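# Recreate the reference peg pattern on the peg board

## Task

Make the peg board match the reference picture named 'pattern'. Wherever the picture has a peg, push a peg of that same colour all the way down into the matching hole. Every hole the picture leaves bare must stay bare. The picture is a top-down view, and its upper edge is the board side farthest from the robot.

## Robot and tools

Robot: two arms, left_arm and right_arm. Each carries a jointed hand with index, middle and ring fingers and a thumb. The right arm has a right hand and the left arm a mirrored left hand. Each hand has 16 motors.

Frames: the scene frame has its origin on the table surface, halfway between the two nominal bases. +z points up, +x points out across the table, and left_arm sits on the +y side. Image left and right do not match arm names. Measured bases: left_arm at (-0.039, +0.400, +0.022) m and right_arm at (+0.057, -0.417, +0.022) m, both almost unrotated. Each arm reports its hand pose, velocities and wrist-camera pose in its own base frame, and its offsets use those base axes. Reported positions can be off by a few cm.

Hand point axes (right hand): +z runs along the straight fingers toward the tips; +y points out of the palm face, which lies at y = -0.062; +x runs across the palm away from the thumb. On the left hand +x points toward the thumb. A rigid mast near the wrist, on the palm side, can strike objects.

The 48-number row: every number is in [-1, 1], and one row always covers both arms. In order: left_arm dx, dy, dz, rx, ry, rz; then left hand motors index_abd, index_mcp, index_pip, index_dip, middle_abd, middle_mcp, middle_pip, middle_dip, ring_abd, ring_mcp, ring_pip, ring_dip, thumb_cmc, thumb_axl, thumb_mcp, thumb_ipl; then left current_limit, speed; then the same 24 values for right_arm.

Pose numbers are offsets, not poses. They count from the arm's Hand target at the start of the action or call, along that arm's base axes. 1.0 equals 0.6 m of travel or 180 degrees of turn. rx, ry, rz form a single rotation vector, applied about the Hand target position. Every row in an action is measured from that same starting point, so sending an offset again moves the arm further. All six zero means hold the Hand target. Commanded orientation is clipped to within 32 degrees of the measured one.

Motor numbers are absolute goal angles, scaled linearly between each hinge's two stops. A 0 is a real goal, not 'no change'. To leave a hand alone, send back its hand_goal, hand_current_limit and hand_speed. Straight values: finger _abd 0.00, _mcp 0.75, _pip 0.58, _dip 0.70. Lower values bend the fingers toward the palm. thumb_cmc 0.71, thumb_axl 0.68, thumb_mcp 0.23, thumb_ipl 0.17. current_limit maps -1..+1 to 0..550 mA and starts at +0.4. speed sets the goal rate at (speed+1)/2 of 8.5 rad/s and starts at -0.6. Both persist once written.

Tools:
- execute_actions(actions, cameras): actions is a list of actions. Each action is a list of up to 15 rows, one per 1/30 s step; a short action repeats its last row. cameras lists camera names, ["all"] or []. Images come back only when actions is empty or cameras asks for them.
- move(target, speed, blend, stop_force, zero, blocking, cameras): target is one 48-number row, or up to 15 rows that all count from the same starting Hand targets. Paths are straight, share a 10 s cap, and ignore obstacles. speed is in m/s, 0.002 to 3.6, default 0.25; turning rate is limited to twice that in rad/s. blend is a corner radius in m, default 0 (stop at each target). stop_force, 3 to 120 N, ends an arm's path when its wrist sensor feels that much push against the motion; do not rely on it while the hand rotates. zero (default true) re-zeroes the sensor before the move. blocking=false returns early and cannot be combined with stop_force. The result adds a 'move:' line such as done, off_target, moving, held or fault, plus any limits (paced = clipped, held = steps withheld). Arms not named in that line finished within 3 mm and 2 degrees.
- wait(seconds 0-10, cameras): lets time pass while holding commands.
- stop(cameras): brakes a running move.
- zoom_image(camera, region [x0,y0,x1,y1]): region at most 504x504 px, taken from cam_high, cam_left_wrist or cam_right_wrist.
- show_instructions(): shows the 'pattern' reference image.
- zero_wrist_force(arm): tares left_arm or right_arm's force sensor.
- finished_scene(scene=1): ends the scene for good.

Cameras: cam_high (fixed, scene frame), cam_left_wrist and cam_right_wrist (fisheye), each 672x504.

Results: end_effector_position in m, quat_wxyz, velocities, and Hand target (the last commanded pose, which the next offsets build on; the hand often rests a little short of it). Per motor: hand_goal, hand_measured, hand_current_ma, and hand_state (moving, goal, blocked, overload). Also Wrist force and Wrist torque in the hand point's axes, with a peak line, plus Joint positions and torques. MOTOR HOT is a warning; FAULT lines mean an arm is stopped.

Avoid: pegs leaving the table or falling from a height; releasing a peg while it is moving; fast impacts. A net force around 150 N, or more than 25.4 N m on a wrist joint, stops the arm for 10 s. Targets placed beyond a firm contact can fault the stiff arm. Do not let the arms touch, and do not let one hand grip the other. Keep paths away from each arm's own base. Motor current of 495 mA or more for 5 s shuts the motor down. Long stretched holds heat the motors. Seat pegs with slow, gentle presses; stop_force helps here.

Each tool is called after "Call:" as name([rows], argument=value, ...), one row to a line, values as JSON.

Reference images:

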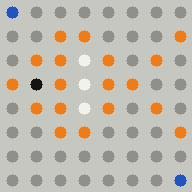

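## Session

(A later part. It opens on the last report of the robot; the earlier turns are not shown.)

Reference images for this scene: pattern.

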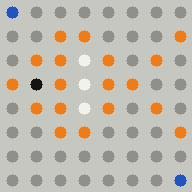

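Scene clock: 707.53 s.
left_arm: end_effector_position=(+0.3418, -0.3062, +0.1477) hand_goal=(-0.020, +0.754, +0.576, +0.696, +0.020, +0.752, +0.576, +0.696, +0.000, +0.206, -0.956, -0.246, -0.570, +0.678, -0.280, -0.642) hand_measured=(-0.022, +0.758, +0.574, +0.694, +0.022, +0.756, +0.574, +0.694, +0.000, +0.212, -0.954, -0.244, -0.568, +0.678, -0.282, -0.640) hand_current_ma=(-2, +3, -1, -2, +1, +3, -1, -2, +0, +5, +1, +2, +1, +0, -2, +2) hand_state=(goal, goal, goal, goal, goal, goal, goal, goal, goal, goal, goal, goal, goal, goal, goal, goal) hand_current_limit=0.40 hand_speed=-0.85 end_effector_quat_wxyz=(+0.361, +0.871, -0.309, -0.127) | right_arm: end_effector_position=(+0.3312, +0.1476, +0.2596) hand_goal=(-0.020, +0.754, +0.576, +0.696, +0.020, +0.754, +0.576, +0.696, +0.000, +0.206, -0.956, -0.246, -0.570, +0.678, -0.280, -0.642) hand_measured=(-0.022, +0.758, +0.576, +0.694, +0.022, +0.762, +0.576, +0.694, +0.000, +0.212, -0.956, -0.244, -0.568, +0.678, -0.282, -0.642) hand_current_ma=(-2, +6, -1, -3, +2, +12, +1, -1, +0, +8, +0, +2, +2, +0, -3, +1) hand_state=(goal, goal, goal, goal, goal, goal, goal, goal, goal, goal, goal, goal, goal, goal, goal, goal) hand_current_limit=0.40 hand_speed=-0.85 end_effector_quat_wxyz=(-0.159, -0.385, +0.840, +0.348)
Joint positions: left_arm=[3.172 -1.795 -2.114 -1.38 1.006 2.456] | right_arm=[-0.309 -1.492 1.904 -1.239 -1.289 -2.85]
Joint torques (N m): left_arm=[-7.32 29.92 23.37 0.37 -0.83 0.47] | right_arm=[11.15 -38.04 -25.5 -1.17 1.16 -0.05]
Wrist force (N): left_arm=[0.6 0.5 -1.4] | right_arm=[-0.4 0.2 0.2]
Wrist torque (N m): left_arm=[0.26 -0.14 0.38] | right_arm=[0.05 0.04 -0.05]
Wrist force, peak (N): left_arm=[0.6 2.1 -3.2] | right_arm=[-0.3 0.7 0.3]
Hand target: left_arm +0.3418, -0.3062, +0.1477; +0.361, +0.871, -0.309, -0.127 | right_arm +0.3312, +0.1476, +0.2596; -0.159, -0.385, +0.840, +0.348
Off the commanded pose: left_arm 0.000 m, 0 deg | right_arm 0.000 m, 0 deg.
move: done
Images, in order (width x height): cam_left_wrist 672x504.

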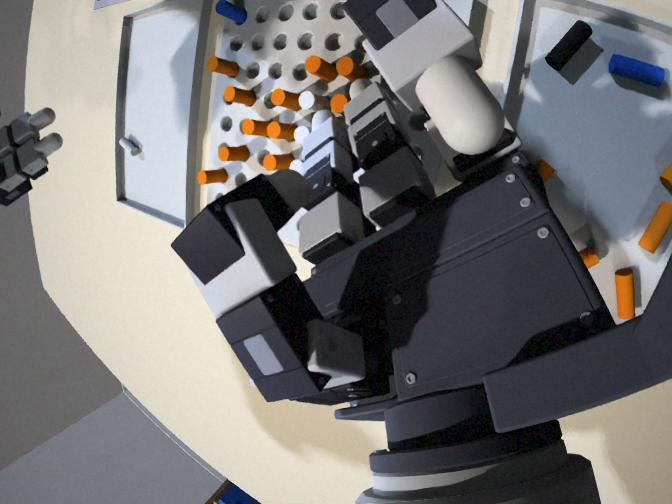

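Call:
move([
  [0,0,0.1372,0,0,0,-0.02,0.754,0.576,0.696,0.02,0.752,0.576,0.696,0,0.205,-0.956,-0.246,-0.571,0.678,-0.281,-0.643,0.4,-0.85,0,0,0,0,0,0,-0.02,0.754,0.576,0.696,0.02,0.754,0.576,0.696,0,0.205,-0.956,-0.246,-0.571,0.678,-0.281,-0.643,0.4,-0.85],
  [0.174,0.0367,0.1372,0.5154,-0.0725,0.2681,-0.02,0.754,0.576,0.696,0.02,0.752,0.576,0.696,0,0.205,-0.956,-0.246,-0.571,0.678,-0.281,-0.643,0.4,-0.85,0,0,0,0,0,0,-0.02,0.754,0.576,0.696,0.02,0.754,0.576,0.696,0,0.205,-0.956,-0.246,-0.571,0.678,-0.281,-0.643,0.4,-0.85],
  [0.174,0.0367,-0.1462,0.5154,-0.0725,0.2681,-0.02,0.754,0.576,0.696,0.02,0.752,0.576,0.696,0,0.205,-0.956,-0.246,-0.571,0.678,-0.281,-0.643,0.4,-0.85,0,0,0,0,0,0,-0.02,0.754,0.576,0.696,0.02,0.754,0.576,0.696,0,0.205,-0.956,-0.246,-0.571,0.678,-0.281,-0.643,0.4,-0.85],
], speed=[0.2,0.45,0.25], blend=[0.02,0.03,0], cameras=["cam_left_wrist","cam_right_wrist"])

Call:
zoom_image(camera="cam_left_wrist", region=[270, 20, 390, 110])

Call:
zoom_image(camera="cam_right_wrist", region=[340, 0, 500, 120])

Scene clock: 713.40 s.
left_arm: end_effector_position=(+0.4462, -0.2842, +0.0601) hand_goal=(-0.020, +0.754, +0.576, +0.696, +0.020, +0.752, +0.576, +0.696, +0.000, +0.206, -0.956, -0.246, -0.570, +0.678, -0.280, -0.642) hand_measured=(-0.022, +0.748, +0.576, +0.694, +0.022, +0.746, +0.576, +0.694, +0.000, +0.208, -0.954, -0.244, -0.568, +0.678, -0.280, -0.640) hand_current_ma=(-1, -8, +0, -2, +1, -8, +0, -2, +0, +2, +1, +2, +1, +0, -1, +2) hand_state=(goal, goal, goal, goal, goal, goal, goal, goal, goal, goal, goal, goal, goal, goal, goal, goal) hand_current_limit=0.40 hand_speed=-0.85 end_effector_quat_wxyz=(-0.375, +0.905, +0.183, -0.076) | right_arm: end_effector_position=(+0.3312, +0.1476, +0.2596) hand_goal=(-0.020, +0.754, +0.576, +0.696, +0.020, +0.754, +0.576, +0.696, +0.000, +0.206, -0.956, -0.246, -0.570, +0.678, -0.280, -0.642) hand_measured=(-0.022, +0.758, +0.576, +0.694, +0.022, +0.762, +0.576, +0.694, +0.000, +0.212, -0.956, -0.244, -0.568, +0.678, -0.282, -0.642) hand_current_ma=(-2, +6, -1, -3, +2, +12, +1, -1, +0, +8, +0, +2, +2, +0, -3, +1) hand_state=(goal, goal, goal, goal, goal, goal, goal, goal, goal, goal, goal, goal, goal, goal, goal, goal) hand_current_limit=0.40 hand_speed=-0.85 end_effector_quat_wxyz=(-0.159, -0.385, +0.840, +0.348)
Joint positions: left_arm=[2.669 -2.002 -1.692 -1.674 2.043 0.536] | right_arm=[-0.309 -1.492 1.904 -1.239 -1.289 -2.85]
Joint torques (N m): left_arm=[6.65 31.83 14.92 2.67 2.98 0.98] | right_arm=[10.65 -37.96 -26.2 -1.01 0.9 -0.04]
Wrist force (N): left_arm=[-0.2 -0.9 -0.8] | right_arm=[-0.4 0.2 0.3]
Wrist torque (N m): left_arm=[-0.04 -0.01 -0.26] | right_arm=[0.05 0.04 -0.05]
Wrist force, peak (N): left_arm=[0.5 -2.2 -2.0] | right_arm=[-0.5 0.7 0.4]
Hand target: left_arm +0.4462, -0.2842, +0.0600; -0.376, +0.905, +0.183, -0.076 | right_arm +0.3312, +0.1476, +0.2596; -0.159, -0.385, +0.840, +0.348
Off the commanded pose: left_arm 0.000 m, 0 deg | right_arm 0.000 m, 0 deg.
move: done
Images, in order (width x height): cam_left_wrist 672x504, cam_right_wrist 672x504.

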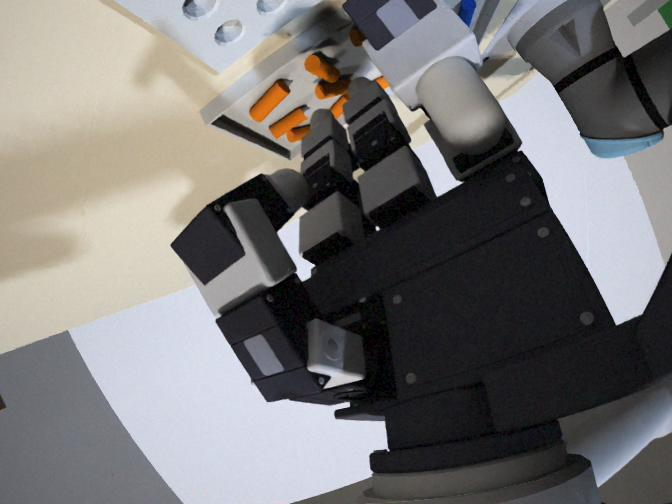

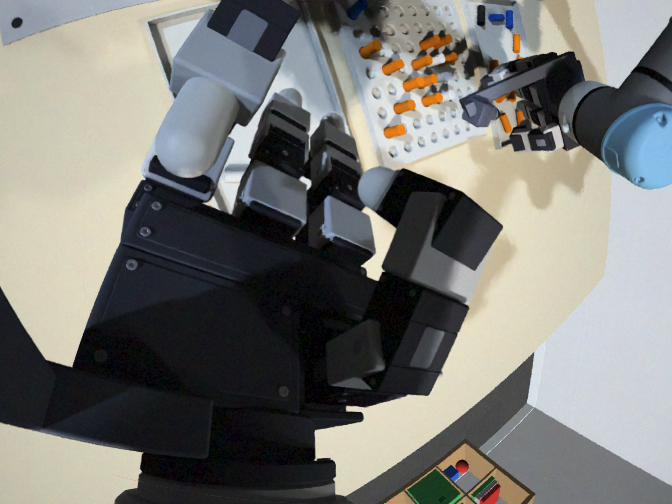

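Scaled by 4.200 from the camera's 672x504 image, which has a finer 960x720 frame.

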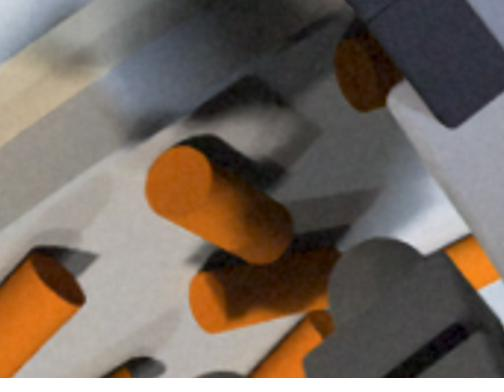

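Scaled by 3.150 from the camera's 672x504 image, which has a finer 960x720 frame.

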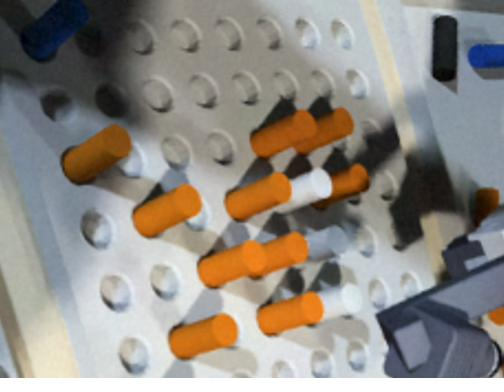

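Call:
move(target=[-0.0158,0.0017,-0.05,0,0,-0.0228,-0.02,0.754,0.576,0.696,0.02,0.752,0.576,0.696,0,0.205,-0.956,-0.246,-0.571,0.678,-0.281,-0.643,0.4,-0.85,0,0,0,0,0,0,-0.02,0.754,0.576,0.696,0.02,0.754,0.576,0.696,0,0.205,-0.956,-0.246,-0.571,0.678,-0.281,-0.643,0.4,-0.85], speed=0.12)

Call:
move(target=[0,0,-0.03,0,0,0,-0.02,0.754,0.576,0.696,0.02,0.752,0.576,0.696,0,0.205,-0.956,-0.246,-0.571,0.678,-0.281,-0.643,0.4,-0.85,0,0,0,0,0,0,-0.02,0.754,0.576,0.696,0.02,0.754,0.576,0.696,0,0.205,-0.956,-0.246,-0.571,0.678,-0.281,-0.643,0.4,-0.85], speed=0.025, stop_force=3, cameras=["cam_left_wrist"])

Call:
zoom_image(camera="cam_left_wrist", region=[290, 50, 410, 140])

Call:
move([
  [0,0,0,0,0,0,-0.08,0.754,0.576,0.696,0.08,0.752,0.576,0.696,0,0.205,-0.956,-0.246,-0.571,0.678,-0.281,-0.643,0.4,-0.92,0,0,0,0,0,0,-0.02,0.754,0.576,0.696,0.02,0.754,0.576,0.696,0,0.205,-0.956,-0.246,-0.571,0.678,-0.281,-0.643,0.4,-0.85],
  [0,0,0,0,0,0,-0.18,0.754,0.576,0.696,0.18,0.752,0.576,0.696,0,0.205,-0.956,-0.246,-0.571,0.678,-0.281,-0.643,0.4,-0.8,0,0,0,0,0,0,-0.02,0.754,0.576,0.696,0.02,0.754,0.576,0.696,0,0.205,-0.956,-0.246,-0.571,0.678,-0.281,-0.643,0.4,-0.85],
  [0,0,0.28,0,0,0,-0.18,0.754,0.576,0.696,0.18,0.752,0.576,0.696,0,0.205,-0.956,-0.246,-0.571,0.678,-0.281,-0.643,0.4,-0.8,0,0,0,0,0,0,-0.02,0.754,0.576,0.696,0.02,0.754,0.576,0.696,0,0.205,-0.956,-0.246,-0.571,0.678,-0.281,-0.643,0.4,-0.85],
  [-0.1638,0.0115,0.34,-0.5098,0.0904,-0.2506,-0.18,0.754,0.576,0.696,0.18,0.752,0.576,0.696,0,0.205,-0.956,-0.246,-0.571,0.678,-0.281,-0.643,0.4,-0.8,0,0,0,0,0,0,-0.02,0.754,0.576,0.696,0.02,0.754,0.576,0.696,0,0.205,-0.956,-0.246,-0.571,0.678,-0.281,-0.643,0.4,-0.85],
  [-0.1638,0.0115,0.2348,-0.5098,0.0904,-0.2506,-0.18,0.754,0.576,0.696,0.18,0.752,0.576,0.696,0,0.205,-0.956,-0.246,-0.571,0.678,-0.281,-0.643,0.4,-0.8,0,0,0,0,0,0,-0.02,0.754,0.576,0.696,0.02,0.754,0.576,0.696,0,0.205,-0.956,-0.246,-0.571,0.678,-0.281,-0.643,0.4,-0.85],
], speed=[0.1,0.1,0.3,0.45,0.15], blend=[0,0,0.03,0.01,0], cameras=["cam_left_wrist"])

Call:
zoom_image(camera="cam_left_wrist", region=[290, 40, 410, 130])

Scene clock: 716.70 s.
left_arm: end_effector_position=(+0.4367, -0.2832, +0.0299) hand_goal=(-0.020, +0.754, +0.576, +0.696, +0.020, +0.752, +0.576, +0.696, +0.000, +0.206, -0.956, -0.246, -0.570, +0.678, -0.280, -0.642) hand_measured=(-0.022, +0.748, +0.576, +0.694, +0.022, +0.746, +0.576, +0.694, +0.000, +0.208, -0.954, -0.244, -0.568, +0.678, -0.280, -0.640) hand_current_ma=(-1, -8, +0, -2, +1, -8, +0, -2, +0, +2, +1, +2, +1, +0, -1, +2) hand_state=(goal, goal, goal, goal, goal, goal, goal, goal, goal, goal, goal, goal, goal, goal, goal, goal) hand_current_limit=0.40 hand_speed=-0.85 end_effector_quat_wxyz=(-0.378, +0.911, +0.150, -0.063) | right_arm: end_effector_position=(+0.3312, +0.1476, +0.2596) hand_goal=(-0.020, +0.754, +0.576, +0.696, +0.020, +0.754, +0.576, +0.696, +0.000, +0.206, -0.956, -0.246, -0.570, +0.678, -0.280, -0.642) hand_measured=(-0.022, +0.758, +0.576, +0.694, +0.022, +0.762, +0.576, +0.694, +0.000, +0.212, -0.956, -0.244, -0.568, +0.678, -0.282, -0.642) hand_current_ma=(-2, +6, -1, -3, +2, +12, +1, -1, +0, +8, +0, +2, +2, +0, -3, +1) hand_state=(goal, goal, goal, goal, goal, goal, goal, goal, goal, goal, goal, goal, goal, goal, goal, goal) hand_current_limit=0.40 hand_speed=-0.85 end_effector_quat_wxyz=(-0.159, -0.385, +0.840, +0.348)
Joint positions: left_arm=[2.656 -2.016 -1.769 -1.558 2.078 0.589] | right_arm=[-0.309 -1.492 1.904 -1.239 -1.289 -2.85]
Joint torques (N m): left_arm=[8.94 44.54 23 0.52 -1.31 -0.75] | right_arm=[10.89 -37.53 -26.18 -1.01 0.9 -0.02]
Wrist force (N): left_arm=[-0.1 -1.2 -0.4] | right_arm=[-0.3 0.3 0.3]
Wrist torque (N m): left_arm=[-0.10 -0.03 -0.20] | right_arm=[0.06 0.02 -0.04]
Wrist force, peak (N): left_arm=[0.5 -1.7 -1.4] | right_arm=[-0.7 0.4 0.0]
Hand target: left_arm +0.4367, -0.2832, +0.0300; -0.378, +0.911, +0.151, -0.063 | right_arm +0.3312, +0.1476, +0.2596; -0.159, -0.385, +0.840, +0.348
Off the commanded pose: left_arm 0.000 m, 0 deg | right_arm 0.000 m, 0 deg.
move: done

Scene clock: 718.27 s.
left_arm: end_effector_position=(+0.4367, -0.2832, +0.0183) hand_goal=(-0.020, +0.754, +0.576, +0.696, +0.020, +0.752, +0.576, +0.696, +0.000, +0.206, -0.956, -0.246, -0.570, +0.678, -0.280, -0.642) hand_measured=(-0.022, +0.748, +0.576, +0.696, +0.022, +0.746, +0.576, +0.696, +0.000, +0.208, -0.954, -0.244, -0.568, +0.678, -0.280, -0.640) hand_current_ma=(-1, -5, +0, +0, +1, -5, +0, +0, +0, +2, +1, +2, +1, +0, -1, +2) hand_state=(goal, goal, goal, goal, goal, goal, goal, goal, goal, goal, goal, goal, goal, goal, goal, goal) hand_current_limit=0.40 hand_speed=-0.85 end_effector_quat_wxyz=(-0.378, +0.911, +0.151, -0.063) | right_arm: end_effector_position=(+0.3312, +0.1476, +0.2596) hand_goal=(-0.020, +0.754, +0.576, +0.696, +0.020, +0.754, +0.576, +0.696, +0.000, +0.206, -0.956, -0.246, -0.570, +0.678, -0.280, -0.642) hand_measured=(-0.022, +0.758, +0.576, +0.694, +0.022, +0.762, +0.576, +0.694, +0.000, +0.212, -0.956, -0.244, -0.568, +0.678, -0.282, -0.642) hand_current_ma=(-2, +6, -1, -3, +2, +12, +1, -1, +0, +8, +0, +2, +2, +0, -3, +1) hand_state=(goal, goal, goal, goal, goal, goal, goal, goal, goal, goal, goal, goal, goal, goal, goal, goal) hand_current_limit=0.40 hand_speed=-0.85 end_effector_quat_wxyz=(-0.159, -0.385, +0.840, +0.348)
Joint positions: left_arm=[2.656 -2.033 -1.779 -1.53 2.078 0.589] | right_arm=[-0.309 -1.492 1.904 -1.239 -1.289 -2.85]
Joint torques (N m): left_arm=[4.27 45.46 26.51 3.01 -1.34 0.44] | right_arm=[10.39 -37.85 -25.82 -0.88 0.98 0.01]
Wrist force (N): left_arm=[-0.1 -1.5 -0.4] | right_arm=[-0.3 0.2 0.1]
Wrist torque (N m): left_arm=[-0.14 -0.03 -0.19] | right_arm=[0.06 0.03 -0.04]
Wrist force, peak (N): left_arm=[0.3 -2.7 -3.7] | right_arm=[-0.5 0.5 0.4]
Hand target: left_arm +0.4367, -0.2832, +0.0183; -0.378, +0.911, +0.151, -0.063 (not the last commanded pose) | right_arm +0.3312, +0.1476, +0.2596; -0.159, -0.385, +0.840, +0.348
Off the commanded pose: left_arm 0.006 m, 0 deg | right_arm 0.000 m, 0 deg.
move: contact (left_arm)
Images, in order (width x height): cam_left_wrist 672x504.

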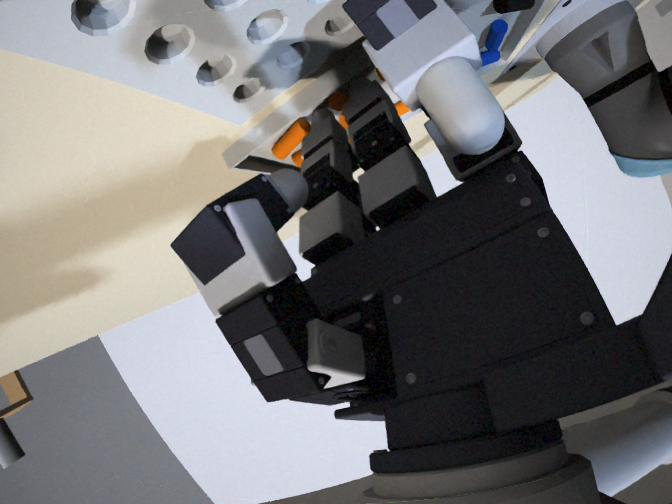

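Scaled by 4.200 from the camera's 672x504 image, which has a finer 960x720 frame.

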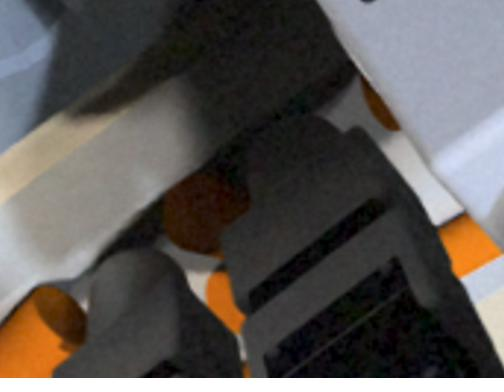

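Scene clock: 722.87 s.
left_arm: end_effector_position=(+0.3384, -0.2763, +0.1592) hand_goal=(-0.180, +0.754, +0.576, +0.696, +0.180, +0.752, +0.576, +0.696, +0.000, +0.206, -0.956, -0.246, -0.570, +0.678, -0.280, -0.642) hand_measured=(-0.064, +0.754, +0.574, +0.696, +0.064, +0.762, +0.578, +0.696, +0.000, +0.210, -0.954, -0.244, -0.568, +0.678, -0.282, -0.640) hand_current_ma=(+311, +0, -2, +0, -315, +13, +2, +0, +0, +5, +1, +2, +1, +0, -1, +2) hand_state=(blocked, goal, goal, goal, blocked, goal, goal, goal, goal, goal, goal, goal, goal, goal, goal, goal) hand_current_limit=0.40 hand_speed=-0.80 end_effector_quat_wxyz=(+0.361, +0.871, -0.309, -0.127) | right_arm: end_effector_position=(+0.3312, +0.1476, +0.2596) hand_goal=(-0.020, +0.754, +0.576, +0.696, +0.020, +0.754, +0.576, +0.696, +0.000, +0.206, -0.956, -0.246, -0.570, +0.678, -0.280, -0.642) hand_measured=(-0.022, +0.758, +0.576, +0.694, +0.022, +0.762, +0.576, +0.694, +0.000, +0.212, -0.956, -0.244, -0.568, +0.678, -0.282, -0.642) hand_current_ma=(-2, +6, -1, -3, +2, +12, +1, -1, +0, +8, +0, +2, +2, +0, -3, +1) hand_state=(goal, goal, goal, goal, goal, goal, goal, goal, goal, goal, goal, goal, goal, goal, goal, goal) hand_current_limit=0.40 hand_speed=-0.85 end_effector_quat_wxyz=(-0.159, -0.385, +0.840, +0.348)
Joint positions: left_arm=[3.238 -1.751 -2.122 -1.45 1.043 2.52] | right_arm=[-0.309 -1.492 1.904 -1.239 -1.289 -2.85]
Joint torques (N m): left_arm=[-6.38 21.37 19.82 2.74 -2.48 -1.21] | right_arm=[10.56 -37.98 -26.23 -0.86 0.84 0]
Wrist force (N): left_arm=[0.4 0.3 -1.3] | right_arm=[-0.4 0.4 0.2]
Wrist torque (N m): left_arm=[0.22 -0.12 0.36] | right_arm=[0.09 0.05 -0.05]
Wrist force, peak (N): left_arm=[0.0 -2.0 -2.2] | right_arm=[-0.4 0.6 0.4]
Hand target: left_arm +0.3384, -0.2763, +0.1591; +0.360, +0.871, -0.309, -0.127 | right_arm +0.3312, +0.1476, +0.2596; -0.159, -0.385, +0.840, +0.348
Off the commanded pose: left_arm 0.000 m, 0 deg | right_arm 0.000 m, 0 deg.
move: done
Images, in order (width x height): cam_left_wrist 672x504.

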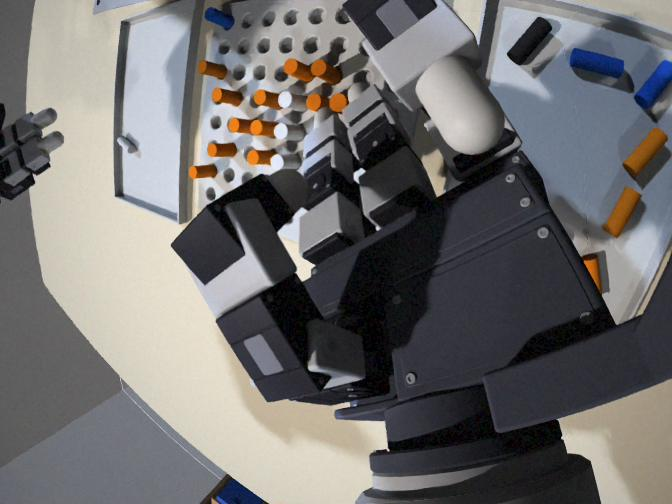

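Scaled by 4.200 from the camera's 672x504 image, which has a finer 960x720 frame.

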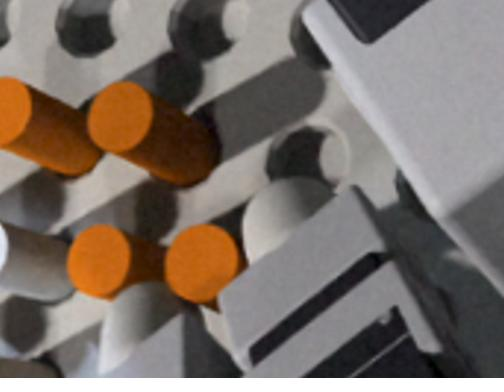

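Call:
move([
  [-0.0002,0.0014,-0.003,0,0,0,-0.18,0.754,0.576,0.696,0.18,0.752,0.576,0.696,0,0.205,-0.956,-0.246,-0.571,0.678,-0.281,-0.643,0.4,-0.8,0,0,0,0,0,0,-0.02,0.754,0.576,0.696,0.02,0.754,0.576,0.696,0,0.205,-0.956,-0.246,-0.571,0.678,-0.281,-0.643,0.4,-0.85],
  [-0.0002,0.0014,-0.04,0,0,0,-0.18,0.754,0.576,0.696,0.18,0.752,0.576,0.696,0,0.205,-0.956,-0.246,-0.571,0.678,-0.281,-0.643,0.4,-0.8,0,0,0,0,0,0,-0.02,0.754,0.576,0.696,0.02,0.754,0.576,0.696,0,0.205,-0.956,-0.246,-0.571,0.678,-0.281,-0.643,0.4,-0.85],
], speed=[0.03,0.02], stop_force=3)

Scene clock: 724.93 s.
left_arm: end_effector_position=(+0.3383, -0.2754, +0.1470) hand_goal=(-0.180, +0.754, +0.576, +0.696, +0.180, +0.752, +0.576, +0.696, +0.000, +0.206, -0.956, -0.246, -0.570, +0.678, -0.280, -0.642) hand_measured=(-0.064, +0.750, +0.568, +0.692, +0.064, +0.754, +0.574, +0.694, +0.000, +0.212, -0.954, -0.244, -0.568, +0.678, -0.282, -0.640) hand_current_ma=(+311, -4, -8, -3, -315, +2, -1, -1, +0, +5, +1, +2, +1, +0, -2, +2) hand_state=(blocked, goal, goal, goal, blocked, goal, goal, goal, goal, goal, goal, goal, goal, goal, goal, goal) hand_current_limit=0.40 hand_speed=-0.80 end_effector_quat_wxyz=(+0.360, +0.871, -0.309, -0.127) | right_arm: end_effector_position=(+0.3312, +0.1476, +0.2596) hand_goal=(-0.020, +0.754, +0.576, +0.696, +0.020, +0.754, +0.576, +0.696, +0.000, +0.206, -0.956, -0.246, -0.570, +0.678, -0.280, -0.642) hand_measured=(-0.022, +0.758, +0.576, +0.694, +0.022, +0.762, +0.576, +0.694, +0.000, +0.212, -0.956, -0.244, -0.568, +0.678, -0.282, -0.642) hand_current_ma=(-2, +6, -1, -3, +2, +12, +1, -1, +0, +8, +0, +2, +2, +0, -3, +1) hand_state=(goal, goal, goal, goal, goal, goal, goal, goal, goal, goal, goal, goal, goal, goal, goal, goal) hand_current_limit=0.40 hand_speed=-0.85 end_effector_quat_wxyz=(-0.159, -0.385, +0.840, +0.348)
Joint positions: left_arm=[3.24 -1.773 -2.135 -1.415 1.044 2.521] | right_arm=[-0.309 -1.492 1.904 -1.239 -1.289 -2.85]
Joint torques (N m): left_arm=[-2.96 32.18 25.38 2.9 0.09 -0.65] | right_arm=[10.28 -37.27 -26.03 -0.86 0.64 -0.11]
Wrist force (N): left_arm=[0.4 0.8 -2.0] | right_arm=[-0.2 0.2 0.2]
Wrist torque (N m): left_arm=[0.26 -0.13 0.28] | right_arm=[0.07 0.01 -0.03]
Wrist force, peak (N): left_arm=[0.8 2.1 -3.7] | right_arm=[-0.6 0.5 0.4]
Hand target: left_arm +0.3383, -0.2754, +0.1470; +0.360, +0.871, -0.309, -0.127 (not the last commanded pose) | right_arm +0.3312, +0.1476, +0.2596; -0.159, -0.385, +0.840, +0.348
Off the commanded pose: left_arm 0.012 m, 0 deg | right_arm 0.000 m, 0 deg.
move: contact (left_arm); path passed 1 of 2 targets

Call:
move([
  [0,0,0.002,0,0,0,-0.02,0.754,0.576,0.696,0.02,0.752,0.576,0.696,0,0.205,-0.956,-0.246,-0.571,0.678,-0.281,-0.643,0.4,-0.85,0,0,0,0,0,0,-0.02,0.754,0.576,0.696,0.02,0.754,0.576,0.696,0,0.205,-0.956,-0.246,-0.571,0.678,-0.281,-0.643,0.4,-0.85],
  [0,0,0.1383,0,0,0,-0.02,0.754,0.576,0.696,0.02,0.752,0.576,0.696,0,0.205,-0.956,-0.246,-0.571,0.678,-0.281,-0.643,0.4,-0.85,0,0,0,0,0,0,-0.02,0.754,0.576,0.696,0.02,0.754,0.576,0.696,0,0.205,-0.956,-0.246,-0.571,0.678,-0.281,-0.643,0.4,-0.85],
  [0.1173,0.2817,0.1383,0.5461,0.1463,0.4574,-0.02,0.754,0.576,0.696,0.02,0.752,0.576,0.696,0,0.205,-0.956,-0.246,-0.571,0.678,-0.281,-0.643,0.4,-0.85,0,0,0,0,0,0,-0.02,0.754,0.576,0.696,0.02,0.754,0.576,0.696,0,0.205,-0.956,-0.246,-0.571,0.678,-0.281,-0.643,0.4,-0.85],
  [0.1173,0.2817,-0.145,0.5461,0.1463,0.4574,-0.02,0.754,0.576,0.696,0.02,0.752,0.576,0.696,0,0.205,-0.956,-0.246,-0.571,0.678,-0.281,-0.643,0.4,-0.85,0,0,0,0,0,0,-0.02,0.754,0.576,0.696,0.02,0.754,0.576,0.696,0,0.205,-0.956,-0.246,-0.571,0.678,-0.281,-0.643,0.4,-0.85],
], speed=[0.03,0.2,0.5,0.25], blend=[0,0.02,0.03,0], cameras=["cam_left_wrist","cam_right_wrist"])

Call:
zoom_image(camera="cam_left_wrist", region=[270, 20, 390, 110])

Call:
zoom_image(camera="cam_right_wrist", region=[380, 0, 500, 90])

Scene clock: 731.77 s.
left_arm: end_effector_position=(+0.4087, -0.1064, +0.0601) hand_goal=(-0.020, +0.754, +0.576, +0.696, +0.020, +0.752, +0.576, +0.696, +0.000, +0.206, -0.956, -0.246, -0.570, +0.678, -0.280, -0.642) hand_measured=(-0.022, +0.748, +0.576, +0.694, +0.022, +0.746, +0.576, +0.694, +0.000, +0.208, -0.954, -0.244, -0.568, +0.678, -0.280, -0.640) hand_current_ma=(+0, -8, +0, -2, +1, -7, -1, -1, +0, +2, +1, +2, +1, +0, -1, +2) hand_state=(goal, goal, goal, goal, goal, goal, goal, goal, goal, goal, goal, goal, goal, goal, goal, goal) hand_current_limit=0.40 hand_speed=-0.85 end_effector_quat_wxyz=(-0.316, +0.762, +0.522, -0.217) | right_arm: end_effector_position=(+0.3312, +0.1476, +0.2596) hand_goal=(-0.020, +0.754, +0.576, +0.696, +0.020, +0.754, +0.576, +0.696, +0.000, +0.206, -0.956, -0.246, -0.570, +0.678, -0.280, -0.642) hand_measured=(-0.022, +0.758, +0.576, +0.694, +0.022, +0.762, +0.576, +0.694, +0.000, +0.212, -0.956, -0.244, -0.568, +0.678, -0.282, -0.642) hand_current_ma=(-2, +6, -1, -3, +2, +12, +1, -1, +0, +8, +0, +2, +2, +0, -3, +1) hand_state=(goal, goal, goal, goal, goal, goal, goal, goal, goal, goal, goal, goal, goal, goal, goal, goal) hand_current_limit=0.40 hand_speed=-0.85 end_effector_quat_wxyz=(-0.159, -0.385, +0.840, +0.348)
Joint positions: left_arm=[3.08 -1.832 -1.91 -1.733 1.786 0.22] | right_arm=[-0.309 -1.492 1.904 -1.239 -1.289 -2.85]
Joint torques (N m): left_arm=[-1.65 24 11.91 2.64 -1.83 1.31] | right_arm=[10.71 -37.59 -26.16 -0.67 0.53 -0.05]
Wrist force (N): left_arm=[-0.1 -0.9 -0.7] | right_arm=[-0.5 0.5 0.2]
Wrist torque (N m): left_arm=[-0.03 -0.02 -0.28] | right_arm=[0.10 0.05 -0.06]
Wrist force, peak (N): left_arm=[0.0 -2.1 -1.8] | right_arm=[-0.5 0.7 0.1]
Hand target: left_arm +0.4087, -0.1064, +0.0600; -0.316, +0.762, +0.522, -0.217 | right_arm +0.3312, +0.1476, +0.2596; -0.159, -0.385, +0.840, +0.348
Off the commanded pose: left_arm 0.000 m, 0 deg | right_arm 0.000 m, 0 deg.
move: done
Images, in order (width x height): cam_left_wrist 672x504, cam_right_wrist 672x504.

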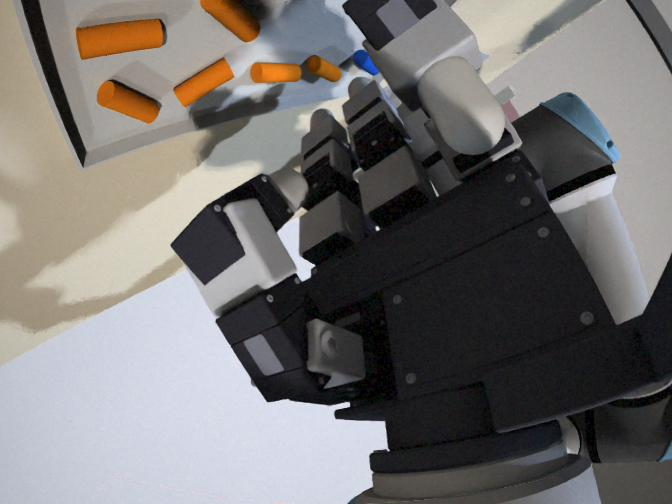

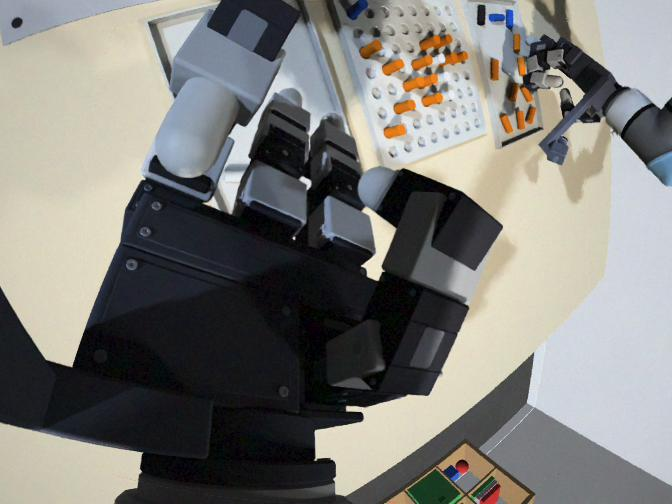

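Scaled by 4.200 from the camera's 672x504 image, which has a finer 960x720 frame.

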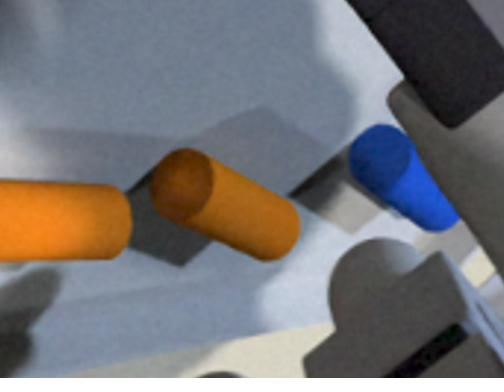

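Scaled by 4.200 from the camera's 672x504 image, which has a finer 960x720 frame.

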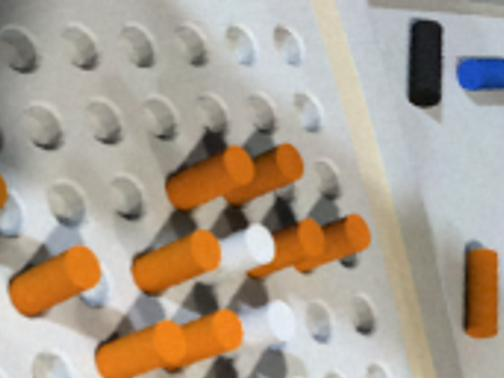

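Call:
move(target=[0.0992,0.0853,0,0,0,0.1056,-0.02,0.754,0.576,0.696,0.02,0.752,0.576,0.696,0,0.205,-0.956,-0.246,-0.571,0.678,-0.281,-0.643,0.4,-0.85,0,0,0,0,0,0,-0.02,0.754,0.576,0.696,0.02,0.754,0.576,0.696,0,0.205,-0.956,-0.246,-0.571,0.678,-0.281,-0.643,0.4,-0.85], speed=0.2, cameras=["cam_left_wrist"])

Call:
zoom_image(camera="cam_left_wrist", region=[270, 20, 390, 110])

Scene clock: 734.87 s.
left_arm: end_effector_position=(+0.4682, -0.0552, +0.0600) hand_goal=(-0.020, +0.754, +0.576, +0.696, +0.020, +0.752, +0.576, +0.696, +0.000, +0.206, -0.956, -0.246, -0.570, +0.678, -0.280, -0.642) hand_measured=(-0.022, +0.748, +0.576, +0.694, +0.022, +0.746, +0.576, +0.694, +0.000, +0.208, -0.954, -0.244, -0.568, +0.678, -0.280, -0.640) hand_current_ma=(+0, -8, +0, -2, +1, -7, -1, -1, +0, +2, +1, +2, +1, +0, -1, +2) hand_state=(goal, goal, goal, goal, goal, goal, goal, goal, goal, goal, goal, goal, goal, goal, goal, goal) hand_current_limit=0.40 hand_speed=-0.85 end_effector_quat_wxyz=(-0.276, +0.665, +0.641, -0.266) | right_arm: end_effector_position=(+0.3312, +0.1476, +0.2596) hand_goal=(-0.020, +0.754, +0.576, +0.696, +0.020, +0.754, +0.576, +0.696, +0.000, +0.206, -0.956, -0.246, -0.570, +0.678, -0.280, -0.642) hand_measured=(-0.022, +0.758, +0.576, +0.694, +0.022, +0.762, +0.576, +0.694, +0.000, +0.212, -0.956, -0.244, -0.568, +0.678, -0.282, -0.642) hand_current_ma=(-2, +6, -1, -3, +2, +12, +1, -1, +0, +8, +0, +2, +2, +0, -3, +1) hand_state=(goal, goal, goal, goal, goal, goal, goal, goal, goal, goal, goal, goal, goal, goal, goal, goal) hand_current_limit=0.40 hand_speed=-0.85 end_effector_quat_wxyz=(-0.159, -0.385, +0.840, +0.348)
Joint positions: left_arm=[3.233 -1.945 -1.748 -1.802 1.661 0.091] | right_arm=[-0.309 -1.492 1.904 -1.239 -1.289 -2.85]
Joint torques (N m): left_arm=[-7.81 43.67 12.88 2.49 2.51 1.58] | right_arm=[10.45 -37.01 -25.85 -0.6 0.45 -0.13]
Wrist force (N): left_arm=[-0.1 -1.5 -0.7] | right_arm=[-0.2 0.3 0.4]
Wrist torque (N m): left_arm=[-0.11 -0.05 -0.22] | right_arm=[0.05 0.01 -0.04]
Wrist force, peak (N): left_arm=[0.2 -1.7 -0.5] | right_arm=[-0.6 0.2 0.4]
Hand target: left_arm +0.4682, -0.0552, +0.0600; -0.276, +0.665, +0.641, -0.266 | right_arm +0.3312, +0.1476, +0.2596; -0.159, -0.385, +0.840, +0.348
Off the commanded pose: left_arm 0.000 m, 0 deg | right_arm 0.000 m, 0 deg.
move: done
Images, in order (width x height): cam_left_wrist 672x504.

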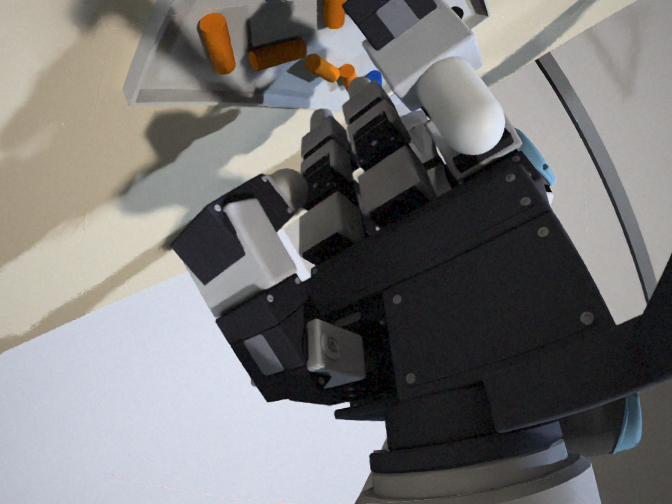

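Scaled by 4.200 from the camera's 672x504 image, which has a finer 960x720 frame.

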